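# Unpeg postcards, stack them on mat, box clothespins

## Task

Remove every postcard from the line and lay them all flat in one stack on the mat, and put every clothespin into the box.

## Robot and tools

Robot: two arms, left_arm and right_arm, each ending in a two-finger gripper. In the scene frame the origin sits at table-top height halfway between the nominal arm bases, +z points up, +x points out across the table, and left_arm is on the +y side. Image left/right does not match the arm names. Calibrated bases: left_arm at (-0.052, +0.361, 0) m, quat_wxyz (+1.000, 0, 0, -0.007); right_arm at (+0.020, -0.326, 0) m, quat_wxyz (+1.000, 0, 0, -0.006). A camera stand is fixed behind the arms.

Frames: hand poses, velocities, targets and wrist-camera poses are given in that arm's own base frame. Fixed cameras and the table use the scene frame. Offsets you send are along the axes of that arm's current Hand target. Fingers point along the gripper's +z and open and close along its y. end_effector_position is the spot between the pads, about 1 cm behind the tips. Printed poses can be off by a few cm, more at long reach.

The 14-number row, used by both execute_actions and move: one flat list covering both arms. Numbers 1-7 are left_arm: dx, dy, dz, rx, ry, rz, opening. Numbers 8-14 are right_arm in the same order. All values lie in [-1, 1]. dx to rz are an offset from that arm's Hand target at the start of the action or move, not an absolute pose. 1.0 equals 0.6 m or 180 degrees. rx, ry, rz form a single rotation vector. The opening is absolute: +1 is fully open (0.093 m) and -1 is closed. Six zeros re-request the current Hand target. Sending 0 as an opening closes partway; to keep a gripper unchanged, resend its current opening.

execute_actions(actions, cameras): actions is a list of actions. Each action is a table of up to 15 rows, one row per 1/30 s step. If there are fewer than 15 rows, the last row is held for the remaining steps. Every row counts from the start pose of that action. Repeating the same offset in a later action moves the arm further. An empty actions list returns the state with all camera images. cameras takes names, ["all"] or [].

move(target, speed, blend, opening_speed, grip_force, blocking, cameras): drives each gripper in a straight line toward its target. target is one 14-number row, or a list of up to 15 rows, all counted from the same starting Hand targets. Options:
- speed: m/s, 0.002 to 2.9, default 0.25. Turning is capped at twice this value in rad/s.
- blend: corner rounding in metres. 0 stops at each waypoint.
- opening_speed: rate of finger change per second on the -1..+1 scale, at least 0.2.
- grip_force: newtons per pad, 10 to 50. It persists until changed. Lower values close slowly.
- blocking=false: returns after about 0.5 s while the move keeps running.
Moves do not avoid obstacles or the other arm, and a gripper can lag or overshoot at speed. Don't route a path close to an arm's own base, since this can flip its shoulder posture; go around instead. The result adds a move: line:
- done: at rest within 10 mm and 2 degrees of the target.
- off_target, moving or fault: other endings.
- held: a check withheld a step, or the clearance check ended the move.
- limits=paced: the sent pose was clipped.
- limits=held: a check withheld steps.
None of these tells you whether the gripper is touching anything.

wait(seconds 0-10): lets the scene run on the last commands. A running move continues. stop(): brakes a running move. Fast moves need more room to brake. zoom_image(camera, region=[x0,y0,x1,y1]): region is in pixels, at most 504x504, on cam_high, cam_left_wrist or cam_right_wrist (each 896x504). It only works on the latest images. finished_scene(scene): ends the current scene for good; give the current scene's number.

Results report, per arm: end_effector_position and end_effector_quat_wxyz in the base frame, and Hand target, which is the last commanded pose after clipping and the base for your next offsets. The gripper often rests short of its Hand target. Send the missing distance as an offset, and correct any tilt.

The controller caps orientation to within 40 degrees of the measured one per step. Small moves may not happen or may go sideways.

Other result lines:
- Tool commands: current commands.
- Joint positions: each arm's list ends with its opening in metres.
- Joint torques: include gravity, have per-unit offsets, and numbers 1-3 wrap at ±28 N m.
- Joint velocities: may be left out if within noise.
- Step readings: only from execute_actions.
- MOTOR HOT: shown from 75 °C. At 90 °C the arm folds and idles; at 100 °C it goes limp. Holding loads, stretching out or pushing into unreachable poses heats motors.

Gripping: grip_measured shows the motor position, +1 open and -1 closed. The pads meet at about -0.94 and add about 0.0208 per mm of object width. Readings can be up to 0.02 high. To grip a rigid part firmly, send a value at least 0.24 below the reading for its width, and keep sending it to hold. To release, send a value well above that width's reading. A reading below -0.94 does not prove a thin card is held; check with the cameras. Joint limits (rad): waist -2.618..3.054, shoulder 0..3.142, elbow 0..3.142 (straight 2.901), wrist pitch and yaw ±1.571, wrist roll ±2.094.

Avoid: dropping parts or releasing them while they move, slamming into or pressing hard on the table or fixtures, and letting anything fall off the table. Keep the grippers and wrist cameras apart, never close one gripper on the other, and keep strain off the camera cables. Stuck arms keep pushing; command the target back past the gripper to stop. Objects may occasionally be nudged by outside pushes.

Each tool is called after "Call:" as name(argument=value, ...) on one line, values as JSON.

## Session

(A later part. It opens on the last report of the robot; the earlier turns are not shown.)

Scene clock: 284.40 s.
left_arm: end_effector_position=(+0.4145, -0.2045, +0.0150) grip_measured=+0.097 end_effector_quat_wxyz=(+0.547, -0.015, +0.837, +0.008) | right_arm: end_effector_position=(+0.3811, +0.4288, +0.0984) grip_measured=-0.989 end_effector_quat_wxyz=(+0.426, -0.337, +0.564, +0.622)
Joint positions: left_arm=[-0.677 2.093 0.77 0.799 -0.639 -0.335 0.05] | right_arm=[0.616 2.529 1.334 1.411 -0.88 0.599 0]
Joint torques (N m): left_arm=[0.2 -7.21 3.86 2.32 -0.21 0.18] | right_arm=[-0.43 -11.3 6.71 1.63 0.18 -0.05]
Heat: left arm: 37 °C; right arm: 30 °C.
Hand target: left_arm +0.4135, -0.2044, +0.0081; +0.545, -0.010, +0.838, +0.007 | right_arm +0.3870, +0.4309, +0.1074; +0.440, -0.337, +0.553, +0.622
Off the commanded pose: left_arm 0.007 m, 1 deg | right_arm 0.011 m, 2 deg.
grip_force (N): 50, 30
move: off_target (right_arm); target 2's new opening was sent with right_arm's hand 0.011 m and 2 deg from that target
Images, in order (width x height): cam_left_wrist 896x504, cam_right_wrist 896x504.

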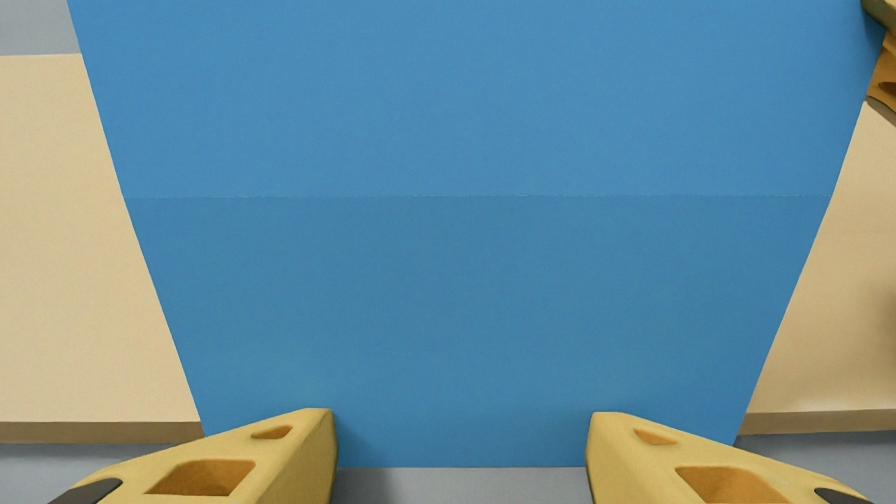

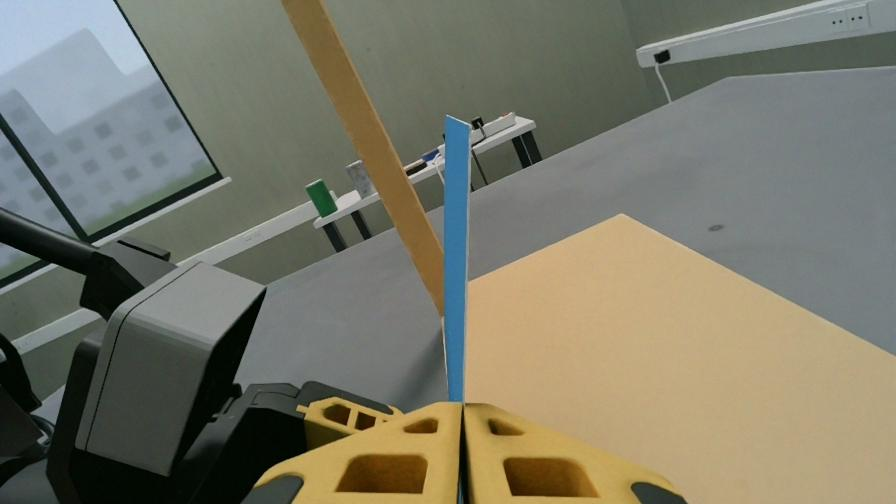

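Call:
move(target=[[0.0092,0.0028,-0.1234,0,0,0,0.1,0,0,0,0,0,0,-1],[-0.274,0.2632,-0.3758,0,0,0,0.1,-0.0604,0.026,0.0107,0,0,0,-1],[-0.3965,0.5047,-0.4892,0.109,-0.022,0.048,0.1,0.0033,0.2643,-0.0006,0,0,0,-1],[-0.3965,0.5047,-0.4892,0.109,-0.022,0.048,0.1,-0.0027,0.4193,0.0308,-0.1044,0.1758,-0.61,-1]], speed=[0.12,0.2,0.25,0.4], blend=[0,0.01,0.02,0], grip_force=[50,45], cameras=["cam_high","cam_right_wrist"])

Scene clock: 292.97 s.
left_arm: end_effector_position=(+0.2327, +0.0955, +0.3348) grip_measured=+0.097 end_effector_quat_wxyz=(+0.558, +0.134, +0.813, -0.098) | right_arm: end_effector_position=(+0.1553, +0.4422, +0.1757) grip_measured=-0.990 end_effector_quat_wxyz=(-0.527, +0.848, -0.054, +0.009)
Joint positions: left_arm=[1.051 1.143 1.347 -1.333 1.163 1.085 0.05] | right_arm=[1.115 1.589 0.975 0.125 -0.334 -1.698 0]
Joint torques (N m): left_arm=[-0.27 -1.87 8.54 0.95 0.59 0.24] | right_arm=[0.01 -10.06 9.39 1.79 0 -0.06]
Heat: left arm: 36 °C; right arm: 31 °C.
Hand target: left_arm +0.2341, +0.0940, +0.3445; +0.566, +0.146, +0.806, -0.095 | right_arm +0.1574, +0.4487, +0.2101; -0.559, +0.828, -0.039, +0.025
Off the commanded pose: left_arm 0.010 m, 2 deg | right_arm 0.035 m, 5 deg.
grip_force (N): 50, 45
move: off_target (right_arm)
Images, in order (width x height): cam_high 896x504, cam_right_wrist 896x504.

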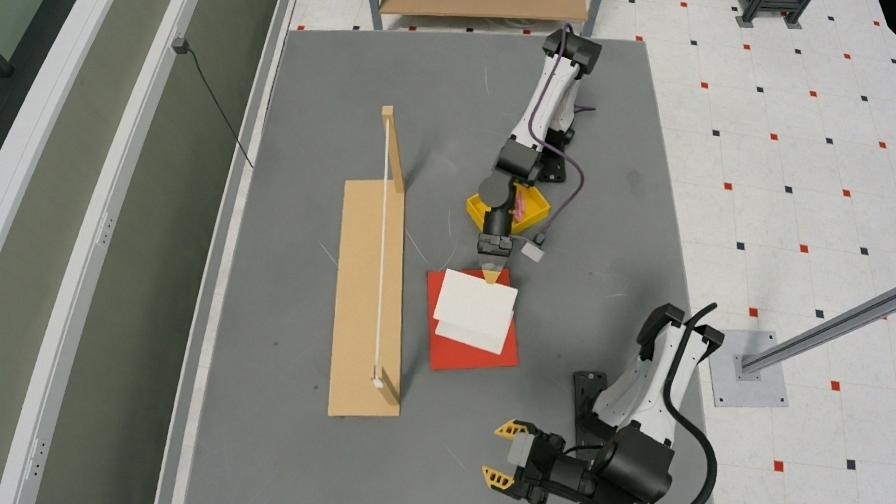

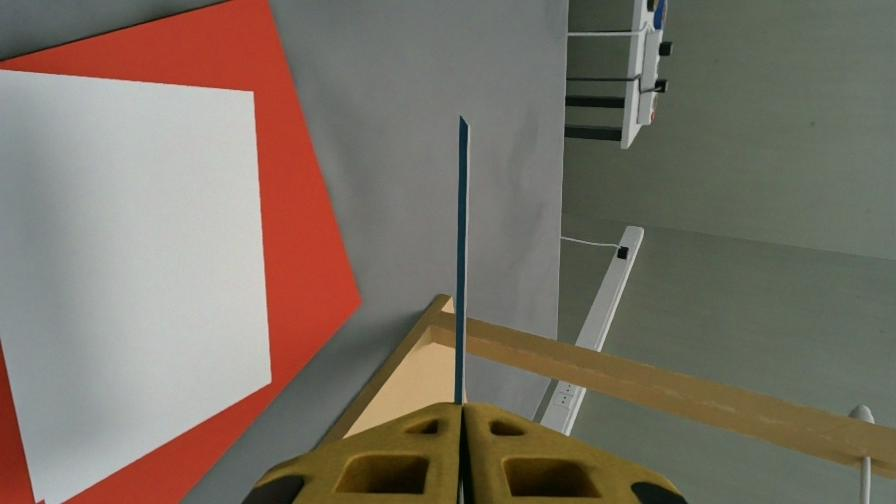

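Call:
move(target=[[0,0,0,0,0,0,0.1,-0.0012,0.2707,0.1038,0,0,0,-1],[0,0,0,0,0,0,0.1,-0.0012,0.2707,0.1038,0,0,0,-0.72],[0,0,0,0,0,0,0.1,-0.0012,0.3019,0.0265,0,0,0,-0.72],[0,0,0,0,0,0,0.1,-0.0012,0.1474,-0.036,0,0,0,-0.72]], speed=[0.15,0.15,0.15,0.25], opening_speed=0.5, blend=[0,0,0.01,0], cameras=["cam_high","cam_right_wrist"])

Scene clock: 298.03 s.
left_arm: end_effector_position=(+0.2327, +0.0955, +0.3348) grip_measured=+0.097 end_effector_quat_wxyz=(+0.558, +0.134, +0.813, -0.098) | right_arm: end_effector_position=(+0.1485, +0.3885, +0.1156) grip_measured=-0.722 end_effector_quat_wxyz=(-0.537, +0.842, -0.053, +0.020)
Joint positions: left_arm=[1.051 1.143 1.347 -1.333 1.163 1.085 0.05] | right_arm=[1.058 1.525 0.615 0.439 -0.372 -1.728 0.011]
Joint torques (N m): left_arm=[-0.29 -1.85 8.53 0.94 0.59 0.23] | right_arm=[-0.76 -7.15 7.69 1.71 -0.27 -0.08]
Heat: left arm: 35 °C; right arm: 31 °C.
Hand target: left_arm +0.2341, +0.0940, +0.3445; +0.566, +0.146, +0.806, -0.095 | right_arm +0.1515, +0.3958, +0.1362; -0.559, +0.828, -0.039, +0.025
Off the commanded pose: left_arm 0.010 m, 2 deg | right_arm 0.022 m, 3 deg.
grip_force (N): 50, 45
move: off_target (right_arm)
Images, in order (width x height): cam_high 896x504, cam_right_wrist 896x504.

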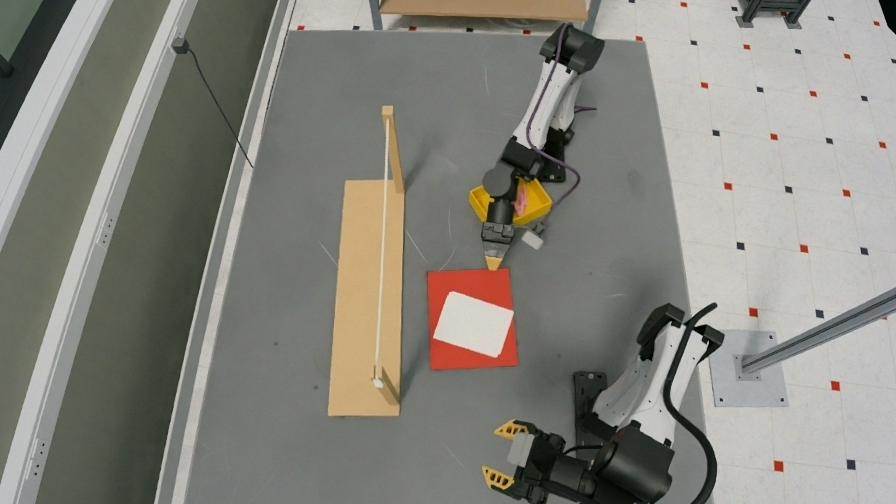

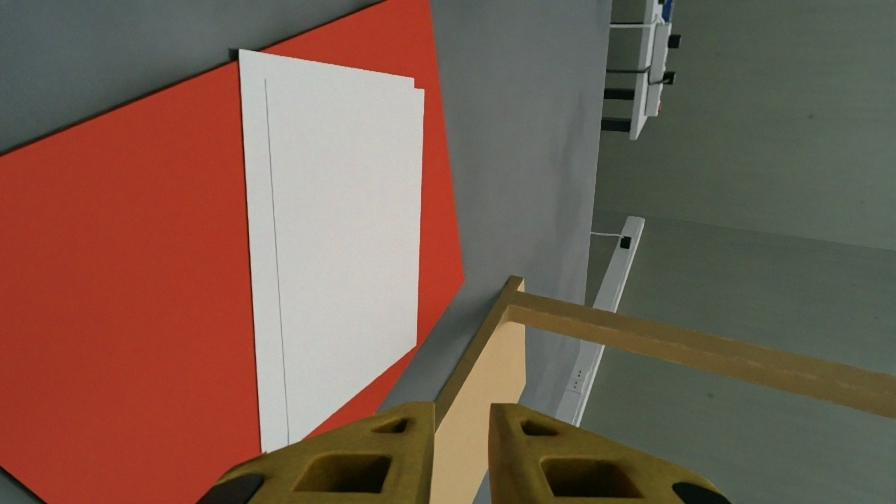

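Call:
zoom_image(camera="cam_high", region=[410, 160, 570, 380])

Scaled by 2.291 from the camera's 896x504 image, which has a finer 1280x720 frame.

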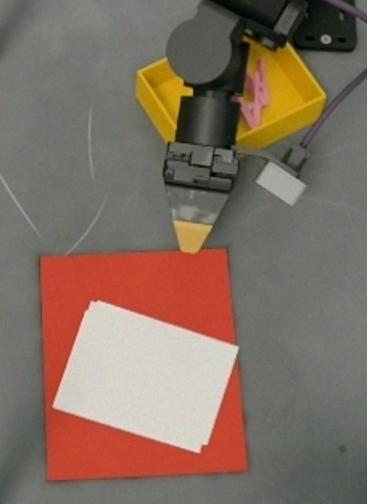

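Call:
finished_scene(scene=2)

The scene is finished: the task was done.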